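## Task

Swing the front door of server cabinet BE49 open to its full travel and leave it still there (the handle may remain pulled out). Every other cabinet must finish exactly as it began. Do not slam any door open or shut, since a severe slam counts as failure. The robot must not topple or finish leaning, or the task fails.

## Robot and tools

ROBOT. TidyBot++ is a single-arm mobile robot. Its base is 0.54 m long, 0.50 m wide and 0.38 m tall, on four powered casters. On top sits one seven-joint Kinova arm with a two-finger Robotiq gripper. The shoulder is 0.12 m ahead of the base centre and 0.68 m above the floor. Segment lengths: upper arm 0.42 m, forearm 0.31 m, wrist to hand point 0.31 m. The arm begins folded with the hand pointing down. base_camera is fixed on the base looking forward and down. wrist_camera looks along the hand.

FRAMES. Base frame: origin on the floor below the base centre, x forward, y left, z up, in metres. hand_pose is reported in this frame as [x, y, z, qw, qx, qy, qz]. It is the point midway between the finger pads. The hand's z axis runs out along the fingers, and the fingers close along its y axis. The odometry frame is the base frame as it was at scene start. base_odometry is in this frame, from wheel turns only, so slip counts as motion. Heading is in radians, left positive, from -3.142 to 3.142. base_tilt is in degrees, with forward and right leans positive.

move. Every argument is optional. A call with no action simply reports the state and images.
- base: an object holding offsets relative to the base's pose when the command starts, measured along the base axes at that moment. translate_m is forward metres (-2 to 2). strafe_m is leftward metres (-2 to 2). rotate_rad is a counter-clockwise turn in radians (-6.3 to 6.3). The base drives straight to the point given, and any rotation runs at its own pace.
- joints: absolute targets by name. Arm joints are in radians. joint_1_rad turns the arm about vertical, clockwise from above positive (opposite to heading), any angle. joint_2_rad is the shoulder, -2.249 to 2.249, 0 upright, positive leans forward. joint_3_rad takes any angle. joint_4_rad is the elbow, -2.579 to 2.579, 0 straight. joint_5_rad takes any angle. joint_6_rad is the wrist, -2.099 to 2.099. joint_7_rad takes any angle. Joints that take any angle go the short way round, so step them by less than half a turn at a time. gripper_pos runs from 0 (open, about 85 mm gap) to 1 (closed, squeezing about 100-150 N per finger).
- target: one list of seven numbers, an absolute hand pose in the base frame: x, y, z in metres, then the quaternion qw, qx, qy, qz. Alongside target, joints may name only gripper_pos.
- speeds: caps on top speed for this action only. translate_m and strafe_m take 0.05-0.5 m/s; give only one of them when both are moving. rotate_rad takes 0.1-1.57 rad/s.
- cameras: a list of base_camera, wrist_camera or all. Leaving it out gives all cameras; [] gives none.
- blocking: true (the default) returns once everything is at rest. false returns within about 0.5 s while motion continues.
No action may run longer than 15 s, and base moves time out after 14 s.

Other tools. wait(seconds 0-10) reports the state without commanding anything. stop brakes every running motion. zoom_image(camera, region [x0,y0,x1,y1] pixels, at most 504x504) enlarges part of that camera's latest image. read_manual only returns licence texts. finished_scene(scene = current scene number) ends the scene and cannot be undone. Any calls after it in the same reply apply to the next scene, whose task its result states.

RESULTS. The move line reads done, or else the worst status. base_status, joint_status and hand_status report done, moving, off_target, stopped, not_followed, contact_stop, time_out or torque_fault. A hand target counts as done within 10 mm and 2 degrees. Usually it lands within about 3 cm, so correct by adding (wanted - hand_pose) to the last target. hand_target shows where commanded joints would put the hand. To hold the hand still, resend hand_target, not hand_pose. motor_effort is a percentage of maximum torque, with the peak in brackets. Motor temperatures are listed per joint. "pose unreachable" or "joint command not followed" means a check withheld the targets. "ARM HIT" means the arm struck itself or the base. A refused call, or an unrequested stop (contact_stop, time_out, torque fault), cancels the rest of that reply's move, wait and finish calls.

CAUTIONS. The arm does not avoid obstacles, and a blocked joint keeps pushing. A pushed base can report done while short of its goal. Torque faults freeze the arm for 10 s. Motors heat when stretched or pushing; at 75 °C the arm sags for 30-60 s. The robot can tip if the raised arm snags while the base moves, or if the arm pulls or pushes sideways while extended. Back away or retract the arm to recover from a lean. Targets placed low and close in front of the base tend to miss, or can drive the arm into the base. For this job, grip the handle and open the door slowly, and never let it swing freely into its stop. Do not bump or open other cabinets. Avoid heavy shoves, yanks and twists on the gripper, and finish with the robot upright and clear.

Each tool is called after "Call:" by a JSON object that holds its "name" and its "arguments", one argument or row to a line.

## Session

Call:
{"name": "move", "arguments": {
  "joints": {"joint_6_rad": 0.7}
}}

Call:
{"name": "zoom_image", "arguments": {
  "camera": "wrist_camera",
  "region": [100, 0, 330, 200]
}}

Call:
{"name": "zoom_image", "arguments": {
  "camera": "wrist_camera",
  "region": [330, 0, 600, 200]
}}

Scene clock: 2.17 s.
Motor temperatures (°C): [35 30 29 37 39 42 44]
move: done
base_odometry: x=+0.000 y=+0.000 heading=+0.000
base_tilt: forward=-0.6 right=-0.1
base_status: not commanded
joint_positions: joint_1_rad=-0.045 joint_2_rad=-0.384 joint_3_rad=+3.140 joint_4_rad=-2.499 joint_5_rad=+0.030 joint_6_rad=+0.663 joint_7_rad=+1.578 gripper_pos=+0.000
joint_status: all done
motor_effort: joint_1_rad=+0(1) joint_2_rad=-6(6) joint_3_rad=+0(1) joint_4_rad=+21(21) joint_5_rad=-1(1) joint_6_rad=+9(10) joint_7_rad=-1(2)
hand_pose: x=+0.5385 y=+0.0271 z=+0.9462 quat_wxyz=(-0.012, +0.663, +0.033, +0.748) (m; base frame)
hand_target: x=+0.5369 y=+0.0273 z=+0.9575 quat_wxyz=(-0.013, +0.649, +0.033, +0.760) (m; base frame)
hand_status: not commanded
pictures: base_camera, wrist_camera
camera_calibration:
wrist_camera: T_world_to_cam=[[0.113773, -0.990861, 0.0724614, -0.0969414], [0.151463, -0.0547836, -0.986944, 0.911785], [0.981893, 0.123263, 0.143846, -0.534628], [0, 0, 0, 1]] pos_world=[0.397875, 0.0197951, 0.983809]

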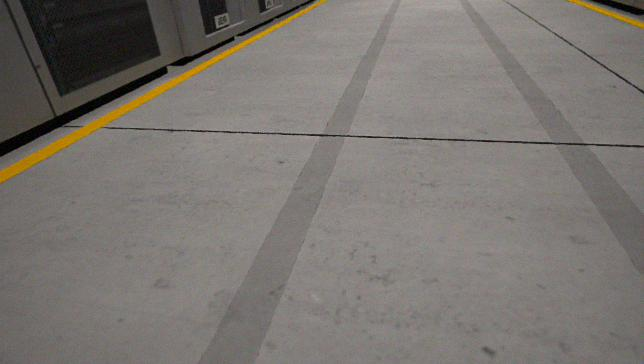

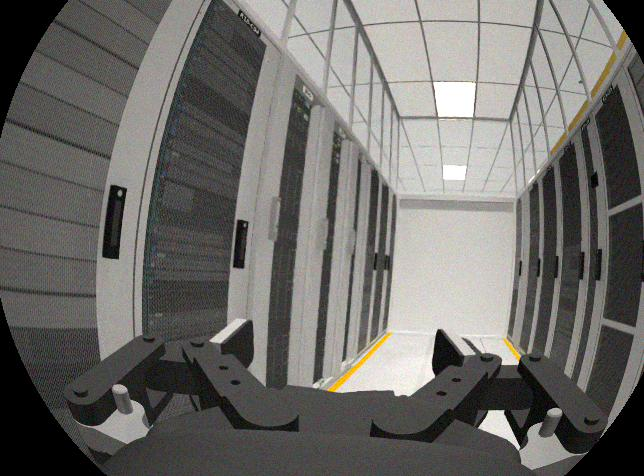

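Scaled by 2.191.

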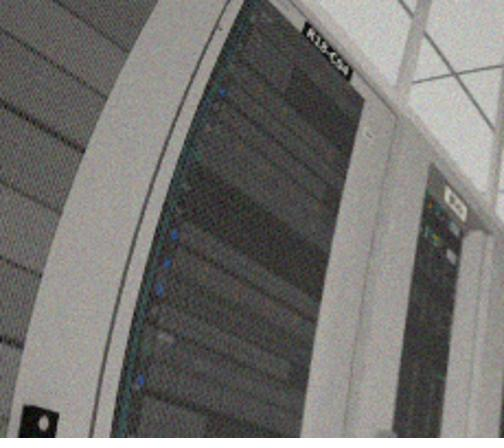

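Scaled by 1.867.

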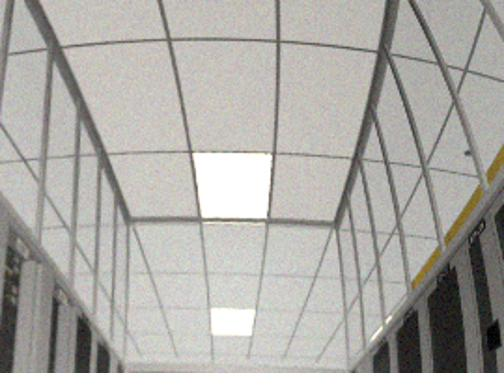

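Call:
{"name": "zoom_image", "arguments": {
  "camera": "wrist_camera",
  "region": [290, 75, 380, 165]
}}

Call:
{"name": "zoom_image", "arguments": {
  "camera": "base_camera",
  "region": [190, 0, 290, 40]
}}

Call:
{"name": "zoom_image", "arguments": {
  "camera": "wrist_camera",
  "region": [560, 60, 644, 140]
}}

Call:
{"name": "zoom_image", "arguments": {
  "camera": "wrist_camera",
  "region": [200, 150, 400, 340]
}}

Scaled by 5.600.

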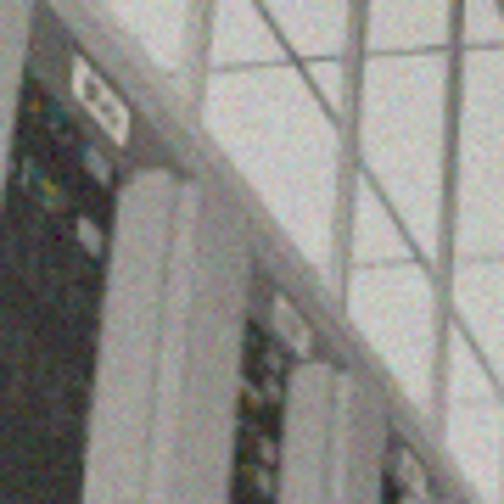

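Scaled by 5.040.

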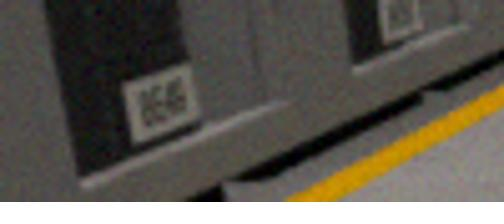

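Scaled by 6.000.

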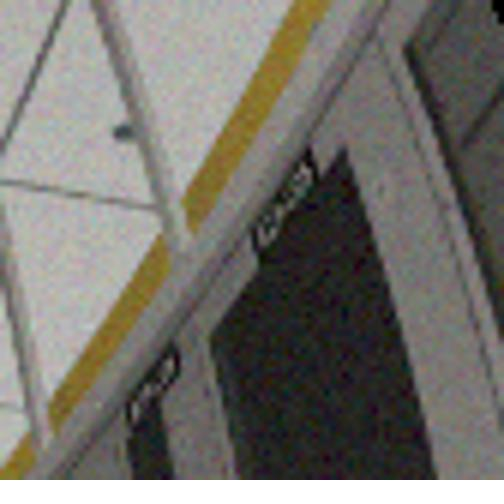

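Scaled by 2.520.

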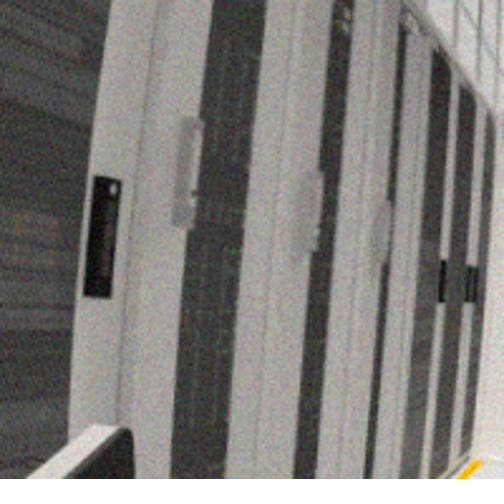

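Call:
{"name": "move", "arguments": {
  "joints": {"joint_1_rad": -0.7},
  "base": {"rotate_rad": -0.12, "translate_m": 0.9, "strafe_m": -0.4}
}}

Call:
{"name": "zoom_image", "arguments": {
  "camera": "base_camera",
  "region": [0, 0, 250, 120]
}}

Call:
{"name": "zoom_image", "arguments": {
  "camera": "wrist_camera",
  "region": [200, 0, 500, 200]
}}

Scene clock: 9.97 s.
Motor temperatures (°C): [35 30 29 37 39 42 44]
move: done
base_odometry: x=+0.900 y=-0.400 heading=-0.121
base_tilt: forward=-0.6 right=-0.2
base_status: done
joint_positions: joint_1_rad=-0.682 joint_2_rad=-0.384 joint_3_rad=+3.140 joint_4_rad=-2.499 joint_5_rad=+0.030 joint_6_rad=+0.665 joint_7_rad=+1.578 gripper_pos=+0.000
joint_status: all done
motor_effort: joint_1_rad=+0(2) joint_2_rad=-5(7) joint_3_rad=+0(2) joint_4_rad=+21(22) joint_5_rad=-1(2) joint_6_rad=+9(10) joint_7_rad=-1(2)
hand_pose: x=+0.4404 y=+0.2709 z=+0.9468 quat_wxyz=(-0.246, +0.619, +0.238, +0.707) (m; base frame)
hand_target: x=+0.4339 y=+0.2761 z=+0.9575 quat_wxyz=(-0.256, +0.604, +0.240, +0.715) (m; base frame)
hand_status: not commanded
pictures: base_camera, wrist_camera
camera_calibration:
wrist_camera: T_world_to_cam=[[0.679959, -0.729664, 0.072435, -0.164312], [0.155824, 0.047262, -0.986654, 0.910798], [0.716502, 0.682171, 0.145835, -0.5048], [0, 0, 0, 1]] pos_world=[0.331492, 0.181421, 0.984162]

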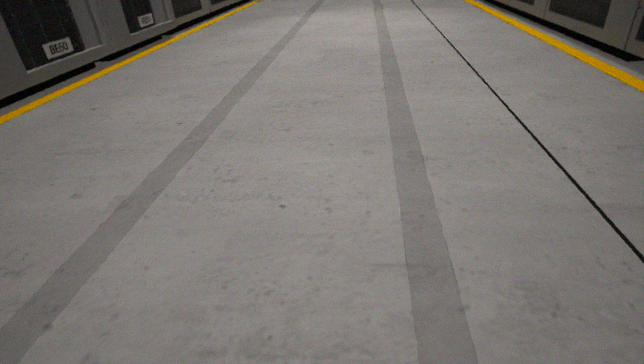

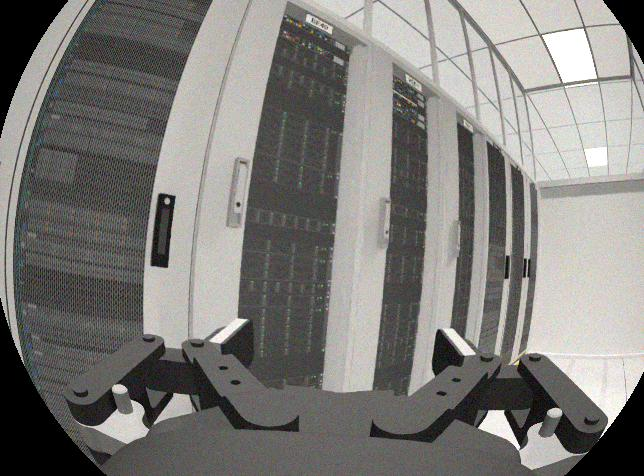

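Scaled by 2.016.

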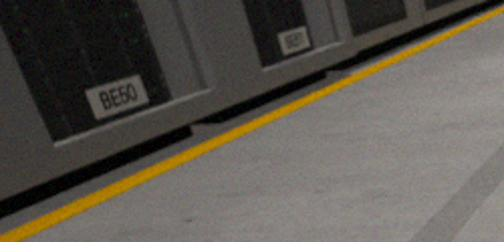

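Scaled by 1.680.

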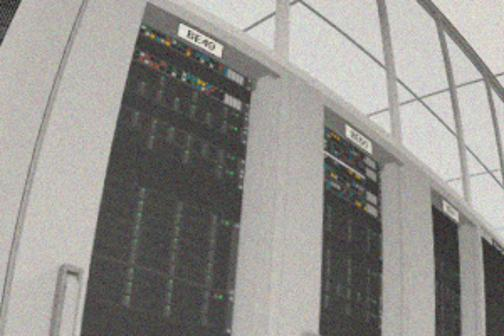

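Call:
{"name": "move", "arguments": {
  "base": {"translate_m":0.7,"rotate_rad":1.56},
  "joints": {"joint_1_rad":0.0}
}}

Scene clock: 17.33 s.
Motor temperatures (°C): [35 30 29 37 39 42 44]
move: done
base_odometry: x=+1.595 y=-0.484 heading=+1.440
base_tilt: forward=-0.6 right=-0.1
base_status: done
joint_positions: joint_1_rad=-0.017 joint_2_rad=-0.384 joint_3_rad=+3.140 joint_4_rad=-2.499 joint_5_rad=+0.030 joint_6_rad=+0.665 joint_7_rad=+1.578 gripper_pos=+0.000
joint_status: all done
motor_effort: joint_1_rad=+0(2) joint_2_rad=-6(6) joint_3_rad=+0(1) joint_4_rad=+21(21) joint_5_rad=+0(2) joint_6_rad=+9(10) joint_7_rad=-1(2)
hand_pose: x=+0.5390 y=+0.0151 z=+0.9469 quat_wxyz=(-0.001, +0.663, +0.023, +0.749) (m; base frame)
hand_target: x=+0.5378 y=+0.0083 z=+0.9575 quat_wxyz=(+0.005, +0.650, +0.018, +0.760) (m; base frame)
hand_status: not commanded
pictures: base_camera, wrist_camera
camera_calibration:
wrist_camera: T_world_to_cam=[[0.0852918, -0.993719, 0.0724412, -0.0935519], [0.151932, -0.0588844, -0.986635, 0.911231], [0.984704, 0.095158, 0.145955, -0.536823], [0, 0, 0, 1]] pos_world=[0.398146, 0.011776, 0.984182]

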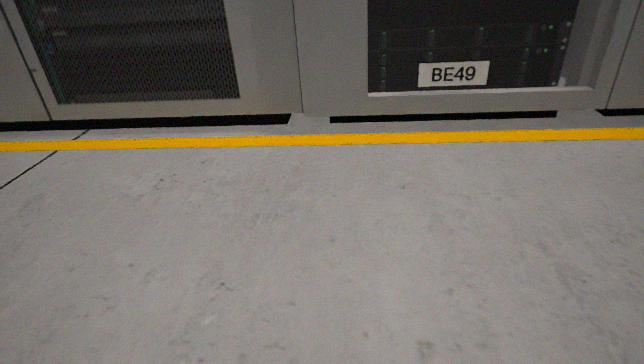

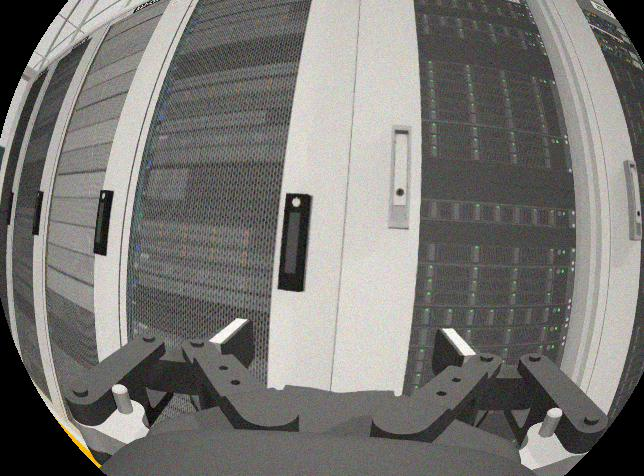

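Call:
{"name": "move", "arguments": {
  "base": {"strafe_m":0.08,"rotate_rad":-0.06},
  "target": [0.78,-0.064,0.99,0,0.712,0,0.702]
}}

Scene clock: 21.90 s.
Motor temperatures (°C): [35 30 29 37 39 42 44]
move: off_target
base_odometry: x=+1.516 y=-0.474 heading=+1.379
base_tilt: forward=-0.6 right=-0.1
base_status: done
joint_positions: joint_1_rad=+0.280 joint_2_rad=+0.129 joint_3_rad=+3.024 joint_4_rad=-1.788 joint_5_rad=+0.436 joint_6_rad=+0.417 joint_7_rad=+1.174 gripper_pos=+0.000
joint_status: not commanded
motor_effort: joint_1_rad=+0(2) joint_2_rad=-25(26) joint_3_rad=-1(2) joint_4_rad=+22(23) joint_5_rad=-1(2) joint_6_rad=+8(10) joint_7_rad=-1(1)
hand_pose: x=+0.7731 y=-0.0576 z=+1.0048 quat_wxyz=(-0.004, +0.693, +0.002, +0.721) (m; base frame)
hand_target: x=+0.7800 y=-0.0640 z=+0.9900 quat_wxyz=(+0.000, +0.712, +0.000, +0.702) (m; base frame)
hand_status: off_target (0.018 m and 3.1 deg from the pose sent, 0.257 m and 8.2 deg at the start)
pictures: base_camera, wrist_camera
camera_calibration:
wrist_camera: T_world_to_cam=[[0.062969, -0.997498, 0.0321224, -0.132411], [0.0679793, -0.0278247, -0.997299, 1.00598], [0.995698, 0.0649826, 0.0660572, -0.698783], [0, 0, 0, 1]] pos_world=[0.635728, -0.05868, 1.05368]

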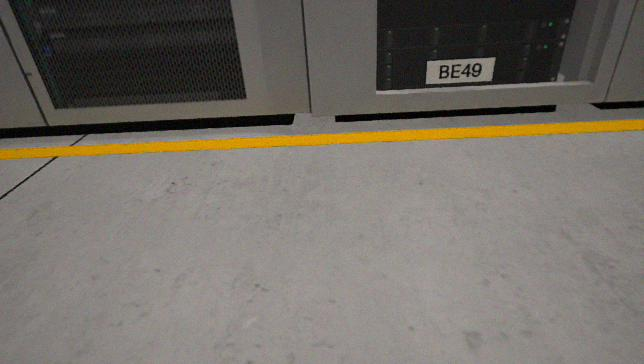

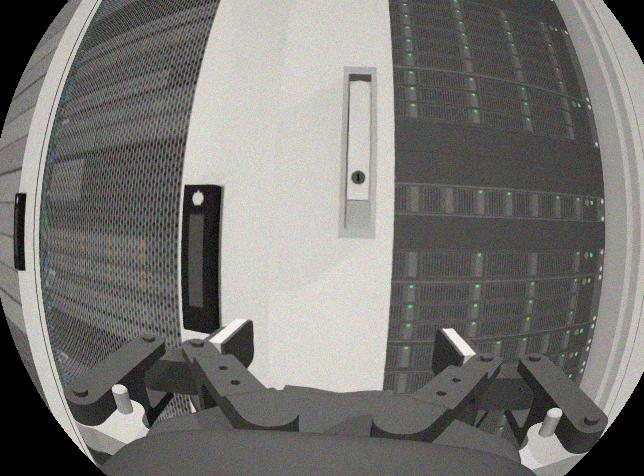

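Call:
{"name": "zoom_image", "arguments": {
  "camera": "wrist_camera",
  "region": [280, 50, 440, 250]
}}

Scaled by 2.520.

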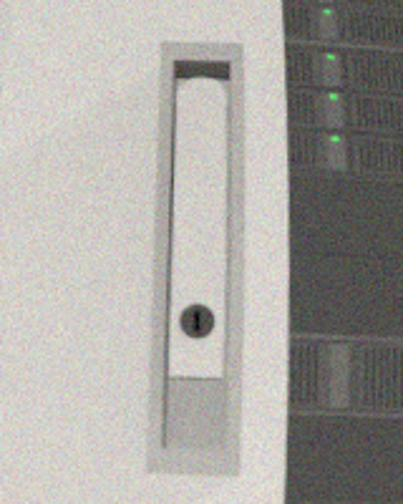

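Call:
{"name": "move", "arguments": {
  "base": {"strafe_m":0.018,"rotate_rad":-0.02},
  "target": [0.83,-0.067,1.088,0,0.712,0,0.702],
  "joints": {"gripper_pos":0.5}
}}

Call:
{"name": "zoom_image", "arguments": {
  "camera": "wrist_camera",
  "region": [240, 80, 440, 380]
}}

Scene clock: 28.17 s.
Motor temperatures (°C): [35 30 29 37 39 42 44]
move: off_target
base_odometry: x=+1.498 y=-0.470 heading=+1.358
base_tilt: forward=-0.6 right=-0.2
base_status: done
joint_positions: joint_1_rad=+0.625 joint_2_rad=+0.256 joint_3_rad=+2.493 joint_4_rad=-1.359 joint_5_rad=+0.093 joint_6_rad=+0.030 joint_7_rad=+1.658 gripper_pos=+0.500
joint_status: all done
motor_effort: joint_1_rad=+0(2) joint_2_rad=-27(27) joint_3_rad=-4(4) joint_4_rad=+23(24) joint_5_rad=+0(2) joint_6_rad=+9(9) joint_7_rad=-1(2)
hand_pose: x=+0.8238 y=-0.0553 z=+1.1039 quat_wxyz=(+0.008, +0.694, +0.011, +0.720) (m; base frame)
hand_target: x=+0.8300 y=-0.0670 z=+1.0880 quat_wxyz=(+0.000, +0.712, +0.000, +0.702) (m; base frame)
hand_status: off_target (0.021 m and 3.3 deg from the pose sent, 0.101 m and 3.1 deg at the start)
pictures: base_camera, wrist_camera
camera_calibration:
wrist_camera: T_world_to_cam=[[0.0591914, -0.996344, 0.0616029, -0.165836], [0.0655219, -0.0577003, -0.996181, 1.10056], [0.996094, 0.0630017, 0.061867, -0.751805], [0, 0, 0, 1]] pos_world=[0.686574, -0.0543618, 1.15309]

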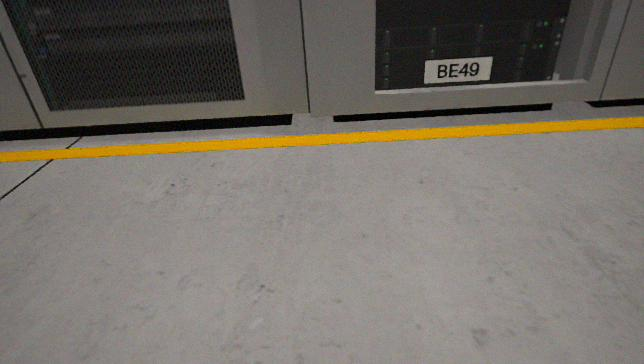

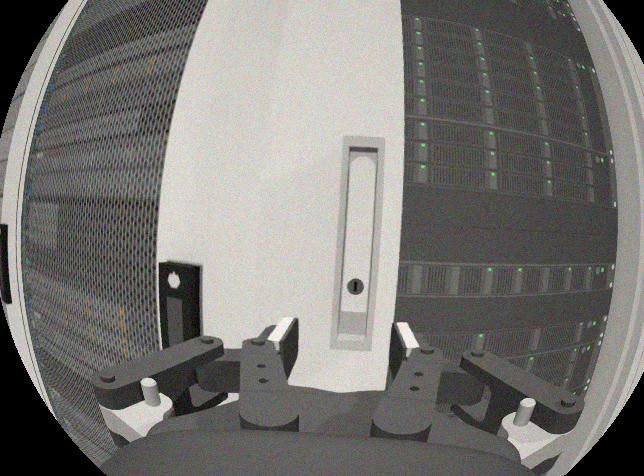

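Scaled by 1.680.

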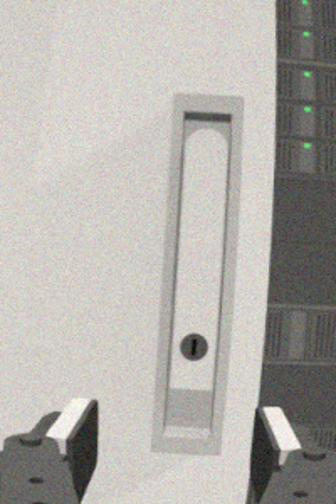

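Call:
{"name": "move", "arguments": {
  "base": {"translate_m":0.065},
  "speeds": {"translate_m":0.1}
}}

Call:
{"name": "zoom_image", "arguments": {
  "camera": "wrist_camera",
  "region": [240, 80, 440, 380]
}}

Scene clock: 31.73 s.
Motor temperatures (°C): [35 30 29 37 39 42 44]
move: done
base_odometry: x=+1.511 y=-0.407 heading=+1.359
base_tilt: forward=-0.6 right=-0.1
base_status: done
joint_positions: joint_1_rad=+0.628 joint_2_rad=+0.265 joint_3_rad=+2.492 joint_4_rad=-1.358 joint_5_rad=+0.091 joint_6_rad=+0.027 joint_7_rad=+1.660 gripper_pos=+0.500
joint_status: not commanded
motor_effort: joint_1_rad=+0(1) joint_2_rad=-27(29) joint_3_rad=-4(4) joint_4_rad=+23(24) joint_5_rad=+0(1) joint_6_rad=+10(10) joint_7_rad=-1(1)
hand_pose: x=+0.8268 y=-0.0588 z=+1.0984 quat_wxyz=(+0.006, +0.697, +0.008, +0.717) (m; base frame)
hand_target: x=+0.8300 y=-0.0670 z=+1.0880 quat_wxyz=(+0.000, +0.712, +0.000, +0.702) (m; base frame)
hand_status: not commanded
pictures: base_camera, wrist_camera
camera_calibration:
wrist_camera: T_world_to_cam=[[0.0582796, -0.996768, 0.0552901, -0.161449], [0.0567825, -0.0519848, -0.997032, 1.1032], [0.996684, 0.0612461, 0.0535694, -0.745692], [0, 0, 0, 1]] pos_world=[0.689986, -0.0579069, 1.1488]

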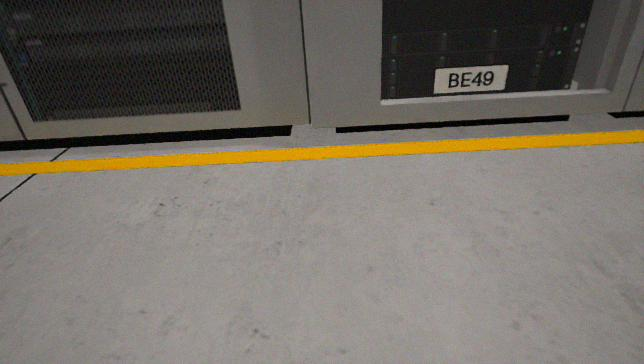

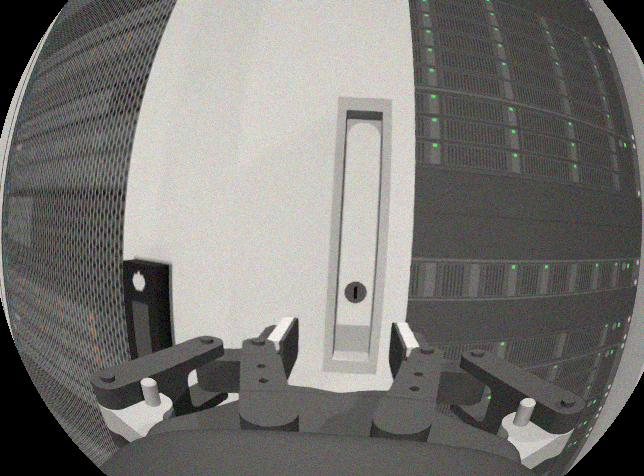

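Scaled by 1.680.

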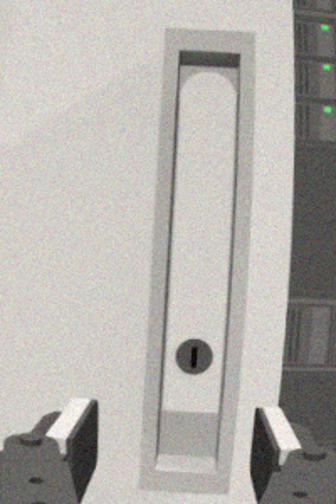

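Call:
{"name": "move", "arguments": {
  "base": {"translate_m":0.035,"strafe_m":-0.005},
  "speeds": {"translate_m":0.05},
  "cameras": []
}}

Call:
{"name": "move", "arguments": {
  "joints": {"gripper_pos":0.6},
  "cameras": ["wrist_camera"]
}}

Call:
{"name": "zoom_image", "arguments": {
  "camera": "wrist_camera",
  "region": [240, 180, 440, 380]
}}

Scene clock: 34.60 s.
Motor temperatures (°C): [35 30 29 37 39 42 44]
move: done
base_odometry: x=+1.524 y=-0.373 heading=+1.359
base_tilt: forward=-0.6 right=-0.1
base_status: done
joint_positions: joint_1_rad=+0.628 joint_2_rad=+0.268 joint_3_rad=+2.491 joint_4_rad=-1.358 joint_5_rad=+0.091 joint_6_rad=+0.027 joint_7_rad=+1.660 gripper_pos=+0.500
joint_status: not commanded
motor_effort: joint_1_rad=+0(1) joint_2_rad=-27(29) joint_3_rad=-4(4) joint_4_rad=+23(23) joint_5_rad=+0(1) joint_6_rad=+9(10) joint_7_rad=-1(1)
hand_pose: x=+0.8276 y=-0.0591 z=+1.0970 quat_wxyz=(+0.006, +0.698, +0.008, +0.716) (m; base frame)
hand_target: x=+0.8300 y=-0.0670 z=+1.0880 quat_wxyz=(+0.000, +0.712, +0.000, +0.702) (m; base frame)
hand_status: not commanded
pictures: none
No camera images: "cameras" was empty.

Scene clock: 35.13 s.
Motor temperatures (°C): [35 30 29 37 39 42 44]
move: done
base_odometry: x=+1.524 y=-0.373 heading=+1.359
base_tilt: forward=-0.6 right=-0.1
base_status: not commanded
joint_positions: joint_1_rad=+0.628 joint_2_rad=+0.268 joint_3_rad=+2.491 joint_4_rad=-1.358 joint_5_rad=+0.091 joint_6_rad=+0.027 joint_7_rad=+1.660 gripper_pos=+0.600
joint_status: all done
motor_effort: joint_1_rad=+0(1) joint_2_rad=-27(27) joint_3_rad=-3(4) joint_4_rad=+23(23) joint_5_rad=+0(1) joint_6_rad=+9(10) joint_7_rad=-1(1)
hand_pose: x=+0.8276 y=-0.0591 z=+1.0970 quat_wxyz=(+0.006, +0.698, +0.008, +0.716) (m; base frame)
hand_target: x=+0.8300 y=-0.0670 z=+1.0880 quat_wxyz=(+0.000, +0.712, +0.000, +0.702) (m; base frame)
hand_status: not commanded
pictures: wrist_camera
camera_calibration:
wrist_camera: T_world_to_cam=[[0.0588435, -0.996835, 0.0534562, -0.160246], [0.0547523, -0.0502456, -0.997235, 1.10371], [0.996765, 0.0616077, 0.0516223, -0.744335], [0, 0, 0, 1]] pos_world=[0.690926, -0.0584252, 1.14765]

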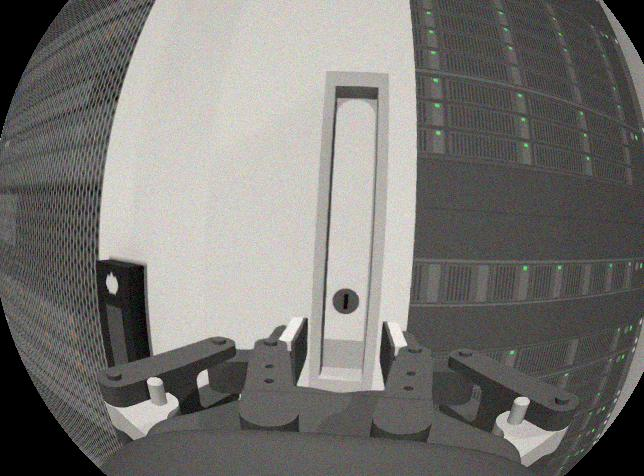

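Scaled by 2.520.

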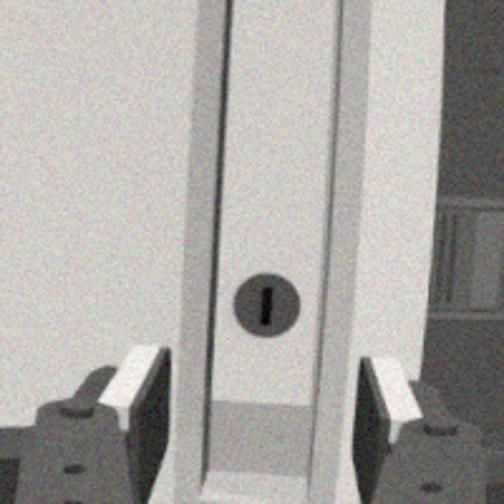

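Call:
{"name": "move", "arguments": {
  "target": [0.83,-0.067,1.1,0,0.712,0,0.702],
  "base": {"translate_m":0.01},
  "speeds": {"translate_m":0.05},
  "cameras": []
}}

Call:
{"name": "move", "arguments": {
  "joints": {"gripper_pos":0.85},
  "cameras": ["wrist_camera"]
}}

Call:
{"name": "zoom_image", "arguments": {
  "camera": "wrist_camera",
  "region": [240, 180, 440, 380]
}}

Scene clock: 37.33 s.
Motor temperatures (°C): [35 30 29 37 39 42 44]
move: off_target
base_odometry: x=+1.526 y=-0.364 heading=+1.359
base_tilt: forward=-0.6 right=-0.1
base_status: done
joint_positions: joint_1_rad=+0.624 joint_2_rad=+0.270 joint_3_rad=+2.502 joint_4_rad=-1.317 joint_5_rad=+0.012 joint_6_rad=-0.012 joint_7_rad=+1.731 gripper_pos=+0.600
joint_status: not commanded
motor_effort: joint_1_rad=+0(2) joint_2_rad=-28(30) joint_3_rad=-4(5) joint_4_rad=+23(24) joint_5_rad=+0(1) joint_6_rad=+9(10) joint_7_rad=-1(1)
hand_pose: x=+0.8285 y=-0.0661 z=+1.1075 quat_wxyz=(+0.006, +0.699, +0.002, +0.715) (m; base frame)
hand_target: x=+0.8300 y=-0.0670 z=+1.1000 quat_wxyz=(+0.000, +0.712, +0.000, +0.702) (m; base frame)
hand_status: off_target (0.008 m and 2.2 deg from the pose sent, 0.009 m and 2.5 deg at the start)
pictures: none
No camera images: "cameras" was empty.

Scene clock: 38.00 s.
Motor temperatures (°C): [35 30 29 37 39 42 44]
move: done
base_odometry: x=+1.526 y=-0.364 heading=+1.359
base_tilt: forward=-0.6 right=-0.1
base_status: not commanded
joint_positions: joint_1_rad=+0.624 joint_2_rad=+0.270 joint_3_rad=+2.502 joint_4_rad=-1.317 joint_5_rad=+0.011 joint_6_rad=-0.013 joint_7_rad=+1.731 gripper_pos=+0.850
joint_status: all done
motor_effort: joint_1_rad=+0(1) joint_2_rad=-28(28) joint_3_rad=-4(4) joint_4_rad=+23(23) joint_5_rad=+0(1) joint_6_rad=+9(10) joint_7_rad=-1(1)
hand_pose: x=+0.8285 y=-0.0661 z=+1.1074 quat_wxyz=(+0.006, +0.699, +0.002, +0.715) (m; base frame)
hand_target: x=+0.8300 y=-0.0670 z=+1.1000 quat_wxyz=(+0.000, +0.712, +0.000, +0.702) (m; base frame)
hand_status: not commanded
pictures: wrist_camera
camera_calibration:
wrist_camera: T_world_to_cam=[[0.050114, -0.997667, 0.0463628, -0.152759], [0.0515707, -0.0437743, -0.99771, 1.11733], [0.997411, 0.0523901, 0.0492567, -0.743866], [0, 0, 0, 1]] pos_world=[0.691974, -0.0645206, 1.1585]

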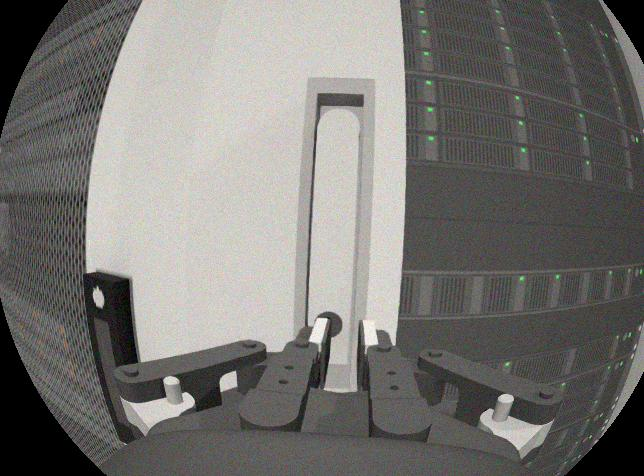

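Scaled by 2.520.

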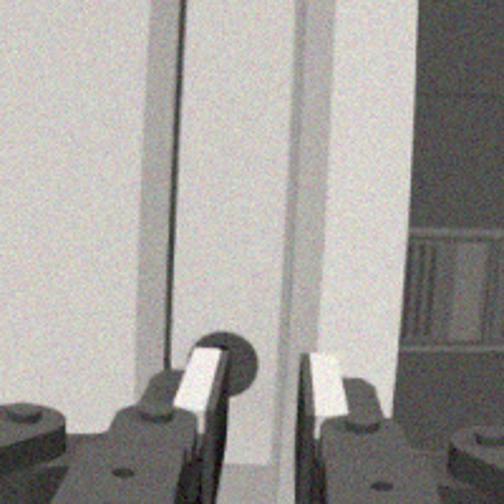

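Call:
{"name": "move", "arguments": {
  "joints": {"gripper_pos":0.6},
  "cameras": []
}}

Call:
{"name": "move", "arguments": {
  "base": {"translate_m":0.008,"strafe_m":0.008},
  "speeds": {"translate_m":0.05},
  "cameras": []
}}

Call:
{"name": "move", "arguments": {
  "joints": {"gripper_pos":0.85},
  "cameras": ["wrist_camera"]
}}

Call:
{"name": "zoom_image", "arguments": {
  "camera": "wrist_camera",
  "region": [240, 180, 440, 380]
}}

Scene clock: 39.87 s.
Motor temperatures (°C): [35 30 29 37 39 42 44]
move: done
base_odometry: x=+1.526 y=-0.364 heading=+1.359
base_tilt: forward=-0.6 right=-0.1
base_status: not commanded
joint_positions: joint_1_rad=+0.624 joint_2_rad=+0.270 joint_3_rad=+2.502 joint_4_rad=-1.317 joint_5_rad=+0.011 joint_6_rad=-0.013 joint_7_rad=+1.731 gripper_pos=+0.600
joint_status: all done
motor_effort: joint_1_rad=+0(0) joint_2_rad=-27(28) joint_3_rad=-4(4) joint_4_rad=+23(23) joint_5_rad=+0(1) joint_6_rad=+9(10) joint_7_rad=-1(1)
hand_pose: x=+0.8285 y=-0.0661 z=+1.1074 quat_wxyz=(+0.006, +0.699, +0.002, +0.715) (m; base frame)
hand_target: x=+0.8300 y=-0.0670 z=+1.1000 quat_wxyz=(+0.000, +0.712, +0.000, +0.702) (m; base frame)
hand_status: not commanded
pictures: none
No camera images: "cameras" was empty.

Scene clock: 40.50 s.
Motor temperatures (°C): [35 30 29 37 39 42 44]
move: done
base_odometry: x=+1.520 y=-0.354 heading=+1.359
base_tilt: forward=-0.6 right=-0.1
base_status: done
joint_positions: joint_1_rad=+0.624 joint_2_rad=+0.268 joint_3_rad=+2.502 joint_4_rad=-1.317 joint_5_rad=+0.011 joint_6_rad=-0.014 joint_7_rad=+1.731 gripper_pos=+0.600
joint_status: not commanded
motor_effort: joint_1_rad=+0(3) joint_2_rad=-26(29) joint_3_rad=-3(6) joint_4_rad=+23(24) joint_5_rad=+0(1) joint_6_rad=+10(11) joint_7_rad=+0(1)
hand_pose: x=+0.8281 y=-0.0661 z=+1.1077 quat_wxyz=(+0.007, +0.699, +0.003, +0.715) (m; base frame)
hand_target: x=+0.8300 y=-0.0670 z=+1.1000 quat_wxyz=(+0.000, +0.712, +0.000, +0.702) (m; base frame)
hand_status: not commanded
pictures: none
No camera images: "cameras" was empty.

Scene clock: 41.17 s.
Motor temperatures (°C): [35 30 29 37 39 42 44]
move: done
base_odometry: x=+1.520 y=-0.354 heading=+1.359
base_tilt: forward=-0.6 right=-0.1
base_status: not commanded
joint_positions: joint_1_rad=+0.626 joint_2_rad=+0.264 joint_3_rad=+2.504 joint_4_rad=-1.317 joint_5_rad=+0.011 joint_6_rad=-0.022 joint_7_rad=+1.732 gripper_pos=+0.820
joint_status: all done
motor_effort: joint_1_rad=+3(6) joint_2_rad=-21(25) joint_3_rad=+0(8) joint_4_rad=+24(27) joint_5_rad=+0(1) joint_6_rad=+10(12) joint_7_rad=-1(1)
hand_pose: x=+0.8266 y=-0.0669 z=+1.1079 quat_wxyz=(+0.009, +0.701, +0.003, +0.713) (m; base frame)
hand_target: x=+0.8300 y=-0.0670 z=+1.1000 quat_wxyz=(+0.000, +0.712, +0.000, +0.702) (m; base frame)
hand_status: not commanded
pictures: wrist_camera
camera_calibration:
wrist_camera: T_world_to_cam=[[0.0477481, -0.997606, 0.0500283, -0.155623], [0.0465894, -0.0478066, -0.997769, 1.12174], [0.997772, 0.0499724, 0.0441952, -0.736764], [0, 0, 0, 1]] pos_world=[0.690292, -0.0648063, 1.15958]

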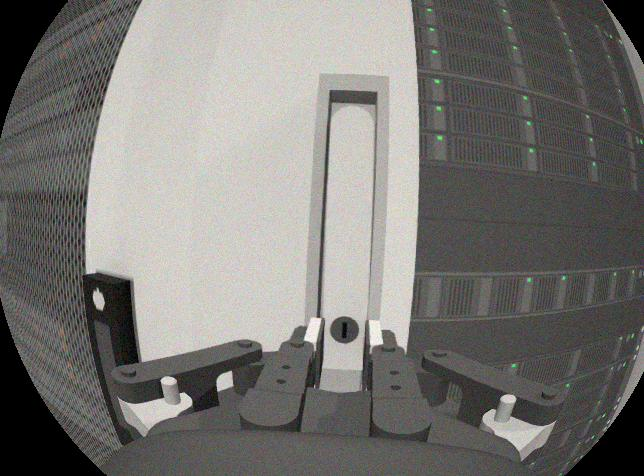

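Scaled by 2.520.

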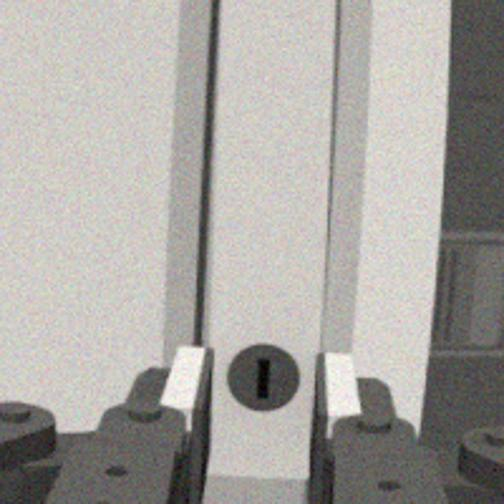

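Call:
{"name": "move", "arguments": {
  "joints": {"gripper_pos":1.0},
  "cameras": []
}}

Call:
{"name": "move", "arguments": {
  "base": {"translate_m":-0.04},
  "speeds": {"translate_m":0.05},
  "cameras": ["wrist_camera"]
}}

Call:
{"name": "zoom_image", "arguments": {
  "camera": "wrist_camera",
  "region": [240, 60, 440, 380]
}}

Scene clock: 42.57 s.
Motor temperatures (°C): [35 30 29 37 39 42 44]
move: off_target
base_odometry: x=+1.520 y=-0.354 heading=+1.359
base_tilt: forward=-0.6 right=-0.1
base_status: not commanded
joint_positions: joint_1_rad=+0.625 joint_2_rad=+0.264 joint_3_rad=+2.504 joint_4_rad=-1.317 joint_5_rad=+0.011 joint_6_rad=-0.022 joint_7_rad=+1.732 gripper_pos=+0.821
joint_status: gripper_pos off_target (ended at +0.821, target +1.000)
motor_effort: joint_1_rad=-1(4) joint_2_rad=-24(25) joint_3_rad=-4(6) joint_4_rad=+25(25) joint_5_rad=+0(1) joint_6_rad=+11(11) joint_7_rad=-1(2)
hand_pose: x=+0.8266 y=-0.0662 z=+1.1079 quat_wxyz=(+0.008, +0.701, +0.003, +0.713) (m; base frame)
hand_target: x=+0.8300 y=-0.0670 z=+1.1000 quat_wxyz=(+0.000, +0.712, +0.000, +0.702) (m; base frame)
hand_status: not commanded
pictures: none
No camera images: "cameras" was empty.

Scene clock: 43.80 s.
Motor temperatures (°C): [35 30 29 37 39 42 44]
move: done
base_odometry: x=+1.511 y=-0.393 heading=+1.359
base_tilt: forward=-0.6 right=-0.1
base_status: done
joint_positions: joint_1_rad=+0.619 joint_2_rad=+0.272 joint_3_rad=+2.503 joint_4_rad=-1.300 joint_5_rad=+0.011 joint_6_rad=-0.022 joint_7_rad=+1.732 gripper_pos=+0.826
joint_status: not commanded
motor_effort: joint_1_rad=+2(4) joint_2_rad=-25(29) joint_3_rad=-2(4) joint_4_rad=+21(23) joint_5_rad=+0(1) joint_6_rad=+8(10) joint_7_rad=-1(2)
hand_pose: x=+0.8294 y=-0.0651 z=+1.1133 quat_wxyz=(+0.005, +0.697, +0.003, +0.717) (m; base frame)
hand_target: x=+0.8300 y=-0.0670 z=+1.1000 quat_wxyz=(+0.000, +0.712, +0.000, +0.702) (m; base frame)
hand_status: not commanded
pictures: wrist_camera
camera_calibration:
wrist_camera: T_world_to_cam=[[0.0524664, -0.997559, 0.0460837, -0.153769], [0.0566975, -0.0430972, -0.997461, 1.1187], [0.997012, 0.054946, 0.0542979, -0.750171], [0, 0, 0, 1]] pos_world=[0.69257, -0.0639613, 1.16368]

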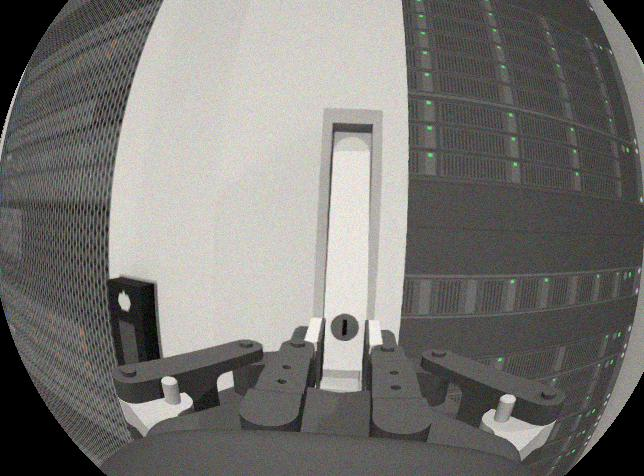

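Scaled by 1.575.

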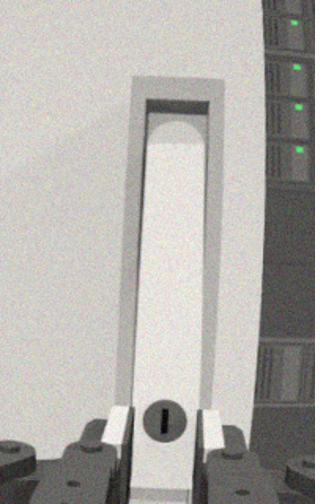

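Call:
{"name": "move", "arguments": {
  "base": {"translate_m":-0.015},
  "speeds": {"translate_m":0.05},
  "cameras": []
}}

Call:
{"name": "move", "arguments": {
  "joints": {"gripper_pos":0.55},
  "cameras": []
}}

Call:
{"name": "move", "arguments": {
  "base": {"translate_m":0.025},
  "speeds": {"translate_m":0.05},
  "cameras": []
}}

Call:
{"name": "move", "arguments": {
  "joints": {"gripper_pos":1.0},
  "cameras": ["wrist_camera"]
}}

Scene clock: 45.80 s.
Motor temperatures (°C): [35 30 29 37 39 42 44]
move: done
base_odometry: x=+1.508 y=-0.408 heading=+1.359
base_tilt: forward=-0.6 right=-0.1
base_status: done
joint_positions: joint_1_rad=+0.618 joint_2_rad=+0.272 joint_3_rad=+2.502 joint_4_rad=-1.291 joint_5_rad=+0.011 joint_6_rad=-0.022 joint_7_rad=+1.732 gripper_pos=+0.829
joint_status: not commanded
motor_effort: joint_1_rad=+0(5) joint_2_rad=-25(29) joint_3_rad=-3(4) joint_4_rad=+20(21) joint_5_rad=+0(1) joint_6_rad=+8(8) joint_7_rad=-1(2)
hand_pose: x=+0.8291 y=-0.0648 z=+1.1194 quat_wxyz=(+0.005, +0.694, +0.003, +0.720) (m; base frame)
hand_target: x=+0.8300 y=-0.0670 z=+1.1000 quat_wxyz=(+0.000, +0.712, +0.000, +0.702) (m; base frame)
hand_status: not commanded
pictures: none
No camera images: "cameras" was empty.

Scene clock: 46.60 s.
Motor temperatures (°C): [35 30 29 37 39 42 44]
move: done
base_odometry: x=+1.508 y=-0.408 heading=+1.359
base_tilt: forward=-0.6 right=-0.1
base_status: not commanded
joint_positions: joint_1_rad=+0.618 joint_2_rad=+0.272 joint_3_rad=+2.502 joint_4_rad=-1.291 joint_5_rad=+0.011 joint_6_rad=-0.026 joint_7_rad=+1.732 gripper_pos=+0.550
joint_status: all done
motor_effort: joint_1_rad=+0(2) joint_2_rad=-28(28) joint_3_rad=-4(4) joint_4_rad=+23(23) joint_5_rad=+0(1) joint_6_rad=+10(10) joint_7_rad=-1(1)
hand_pose: x=+0.8291 y=-0.0647 z=+1.1182 quat_wxyz=(+0.005, +0.695, +0.003, +0.719) (m; base frame)
hand_target: x=+0.8300 y=-0.0670 z=+1.1000 quat_wxyz=(+0.000, +0.712, +0.000, +0.702) (m; base frame)
hand_status: not commanded
pictures: none
No camera images: "cameras" was empty.

Scene clock: 47.53 s.
Motor temperatures (°C): [35 30 29 37 39 42 44]
move: done
base_odometry: x=+1.513 y=-0.384 heading=+1.359
base_tilt: forward=-0.6 right=-0.1
base_status: done
joint_positions: joint_1_rad=+0.618 joint_2_rad=+0.273 joint_3_rad=+2.502 joint_4_rad=-1.291 joint_5_rad=+0.011 joint_6_rad=-0.026 joint_7_rad=+1.732 gripper_pos=+0.550
joint_status: not commanded
motor_effort: joint_1_rad=+1(2) joint_2_rad=-28(31) joint_3_rad=-3(5) joint_4_rad=+23(24) joint_5_rad=+0(1) joint_6_rad=+10(10) joint_7_rad=-1(1)
hand_pose: x=+0.8295 y=-0.0650 z=+1.1176 quat_wxyz=(+0.005, +0.695, +0.003, +0.719) (m; base frame)
hand_target: x=+0.8300 y=-0.0670 z=+1.1000 quat_wxyz=(+0.000, +0.712, +0.000, +0.702) (m; base frame)
hand_status: not commanded
pictures: none
No camera images: "cameras" was empty.

Scene clock: 48.33 s.
Motor temperatures (°C): [35 30 29 37 39 42 44]
move: off_target
base_odometry: x=+1.513 y=-0.384 heading=+1.359
base_tilt: forward=-0.6 right=-0.1
base_status: not commanded
joint_positions: joint_1_rad=+0.619 joint_2_rad=+0.273 joint_3_rad=+2.502 joint_4_rad=-1.291 joint_5_rad=+0.011 joint_6_rad=-0.026 joint_7_rad=+1.732 gripper_pos=+0.790
joint_status: gripper_pos off_target (ended at +0.790, target +1.000)
motor_effort: joint_1_rad=+0(2) joint_2_rad=-27(29) joint_3_rad=-4(5) joint_4_rad=+22(25) joint_5_rad=-1(1) joint_6_rad=+9(10) joint_7_rad=-1(1)
hand_pose: x=+0.8294 y=-0.0656 z=+1.1175 quat_wxyz=(+0.005, +0.696, +0.003, +0.718) (m; base frame)
hand_target: x=+0.8300 y=-0.0670 z=+1.1000 quat_wxyz=(+0.000, +0.712, +0.000, +0.702) (m; base frame)
hand_status: not commanded
pictures: wrist_camera
camera_calibration:
wrist_camera: T_world_to_cam=[[0.0520578, -0.997589, 0.0458931, -0.153832], [0.0616476, -0.0426575, -0.997186, 1.11851], [0.996739, 0.0547405, 0.0592784, -0.755791], [0, 0, 0, 1]] pos_world=[0.692381, -0.0643759, 1.16723]

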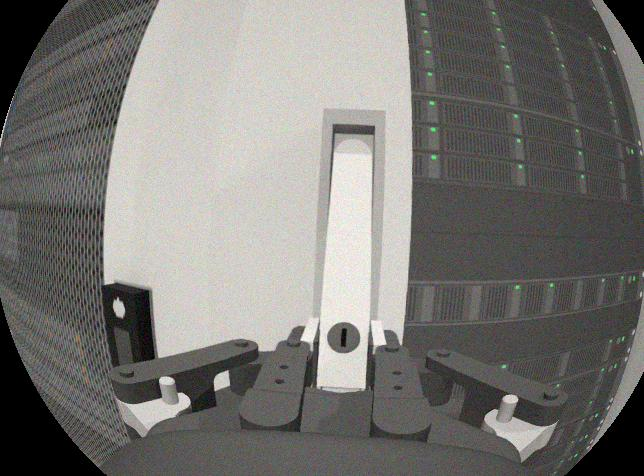

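Call:
{"name": "move", "arguments": {
  "base": {"translate_m":-0.03},
  "speeds": {"translate_m":0.05},
  "cameras": ["wrist_camera"]
}}

Scene clock: 50.10 s.
Motor temperatures (°C): [35 30 29 37 39 42 44]
move: done
base_odometry: x=+1.507 y=-0.413 heading=+1.359
base_tilt: forward=-0.6 right=-0.1
base_status: done
joint_positions: joint_1_rad=+0.604 joint_2_rad=+0.297 joint_3_rad=+2.501 joint_4_rad=-1.250 joint_5_rad=+0.011 joint_6_rad=-0.022 joint_7_rad=+1.738 gripper_pos=+0.790
joint_status: not commanded
motor_effort: joint_1_rad=+4(8) joint_2_rad=-32(39) joint_3_rad=-3(4) joint_4_rad=+12(21) joint_5_rad=-1(2) joint_6_rad=+2(8) joint_7_rad=-1(3)
hand_pose: x=+0.8377 y=-0.0650 z=+1.1288 quat_wxyz=(-0.001, +0.687, +0.002, +0.727) (m; base frame)
hand_target: x=+0.8300 y=-0.0670 z=+1.1000 quat_wxyz=(+0.000, +0.712, +0.000, +0.702) (m; base frame)
hand_status: not commanded
pictures: wrist_camera
camera_calibration:
wrist_camera: T_world_to_cam=[[0.0590647, -0.99751, 0.0385405, -0.151826], [0.0864654, -0.0333507, -0.995696, 1.10741], [0.994502, 0.062143, 0.0842803, -0.790633], [0, 0, 0, 1]] pos_world=[0.699502, -0.0653833, 1.17513]

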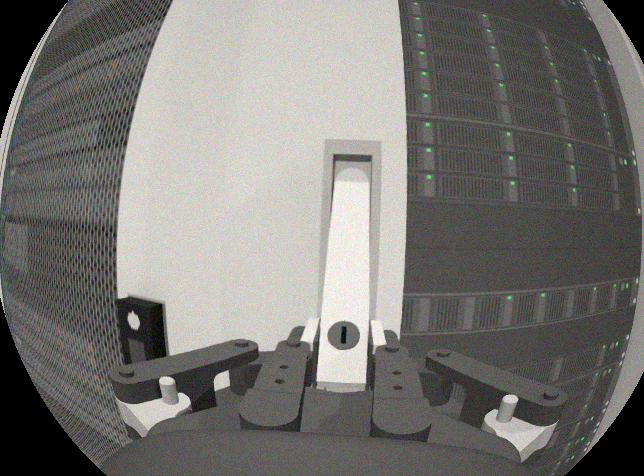

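Call:
{"name": "move", "arguments": {
  "target": [0.842,-0.119,1.118,0.185,0.691,0.181,0.675],
  "cameras": ["wrist_camera"]
}}

Scene clock: 53.03 s.
Motor temperatures (°C): [35 30 29 37 39 42 44]
move: off_target
base_odometry: x=+1.507 y=-0.413 heading=+1.359
base_tilt: forward=-0.6 right=-0.1
base_status: not commanded
joint_positions: joint_1_rad=+0.746 joint_2_rad=+0.349 joint_3_rad=+2.347 joint_4_rad=-1.171 joint_5_rad=+0.019 joint_6_rad=-0.118 joint_7_rad=+2.225 gripper_pos=+0.790
joint_status: not commanded
motor_effort: joint_1_rad=+1(4) joint_2_rad=-28(34) joint_3_rad=-4(4) joint_4_rad=+21(22) joint_5_rad=+1(3) joint_6_rad=+8(8) joint_7_rad=+1(2)
hand_pose: x=+0.8385 y=-0.0976 z=+1.1355 quat_wxyz=(+0.149, +0.680, +0.150, +0.702) (m; base frame)
hand_target: x=+0.8420 y=-0.1190 z=+1.1180 quat_wxyz=(+0.185, +0.691, +0.181, +0.675) (m; base frame)
hand_status: off_target (0.028 m and 6.4 deg from the pose sent, 0.055 m and 30.2 deg at the start)
pictures: wrist_camera
camera_calibration:
wrist_camera: T_world_to_cam=[[0.0492865, -0.894543, 0.444257, -0.627007], [0.0597921, -0.441357, -0.895337, 0.981506], [0.996993, 0.0706911, 0.0317336, -0.731511], [0, 0, 0, 1]] pos_world=[0.701528, -0.0759788, 1.18054]

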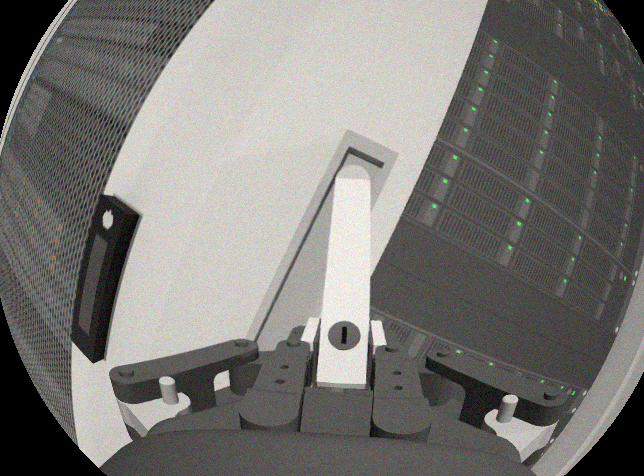

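Works; continue.

Call:
{"name": "move", "arguments": {
  "target": [0.842,-0.143,1.154,0.3575,0.619,0.3495,0.605],
  "cameras": []
}}

Call:
{"name": "move", "arguments": {
  "target": [0.842,-0.155,1.192,0.5055,0.5055,0.494,0.494],
  "cameras": ["wrist_camera"]
}}

Scene clock: 55.13 s.
Motor temperatures (°C): [35 30 29 37 39 42 44]
move: off_target
base_odometry: x=+1.507 y=-0.413 heading=+1.359
base_tilt: forward=-0.6 right=-0.1
base_status: not commanded
joint_positions: joint_1_rad=+0.776 joint_2_rad=+0.393 joint_3_rad=+2.310 joint_4_rad=-1.026 joint_5_rad=+0.054 joint_6_rad=-0.249 joint_7_rad=+2.736 gripper_pos=+0.790
joint_status: not commanded
motor_effort: joint_1_rad=-2(2) joint_2_rad=-31(31) joint_3_rad=-6(6) joint_4_rad=+22(24) joint_5_rad=+1(2) joint_6_rad=+11(11) joint_7_rad=+1(1)
hand_pose: x=+0.8400 y=-0.1292 z=+1.1610 quat_wxyz=(+0.321, +0.627, +0.313, +0.637) (m; base frame)
hand_target: x=+0.8420 y=-0.1430 z=+1.1540 quat_wxyz=(+0.358, +0.619, +0.350, +0.605) (m; base frame)
hand_status: off_target (0.016 m and 7.0 deg from the pose sent, 0.049 m and 35.7 deg at the start)
pictures: none
No camera images: "cameras" was empty.

Scene clock: 56.63 s.
Motor temperatures (°C): [35 30 29 37 39 42 44]
move: off_target
base_odometry: x=+1.507 y=-0.413 heading=+1.359
base_tilt: forward=-0.6 right=-0.1
base_status: not commanded
joint_positions: joint_1_rad=+0.748 joint_2_rad=+0.433 joint_3_rad=+2.310 joint_4_rad=-0.852 joint_5_rad=+0.059 joint_6_rad=-0.375 joint_7_rad=+3.271 gripper_pos=+0.790
joint_status: not commanded
motor_effort: joint_1_rad=+1(1) joint_2_rad=-33(34) joint_3_rad=-5(6) joint_4_rad=+22(23) joint_5_rad=+1(2) joint_6_rad=+11(12) joint_7_rad=+1(2)
hand_pose: x=+0.8397 y=-0.1455 z=+1.1992 quat_wxyz=(+0.474, +0.523, +0.458, +0.541) (m; base frame)
hand_target: x=+0.8420 y=-0.1550 z=+1.1920 quat_wxyz=(+0.506, +0.506, +0.494, +0.494) (m; base frame)
hand_status: off_target (0.012 m and 7.9 deg from the pose sent, 0.040 m and 36.7 deg at the start)
pictures: wrist_camera
camera_calibration:
wrist_camera: T_world_to_cam=[[0.023479, -0.0981567, 0.994894, -1.22108], [0.0335283, -0.994531, -0.0989121, 0.00383679], [0.999162, 0.0356795, -0.0200596, -0.676139], [0, 0, 0, 1]] pos_world=[0.704113, -0.0919168, 1.20166]

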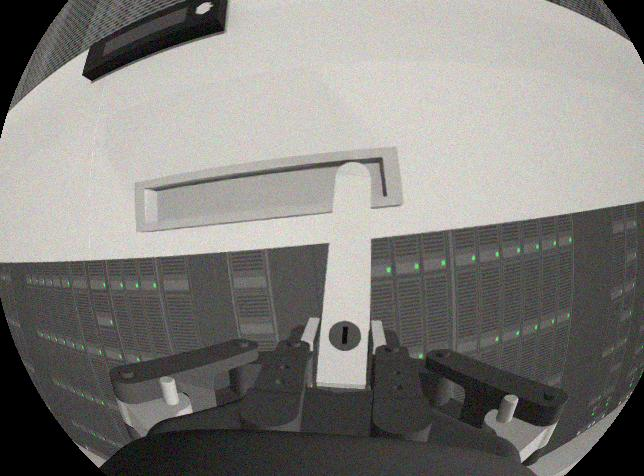

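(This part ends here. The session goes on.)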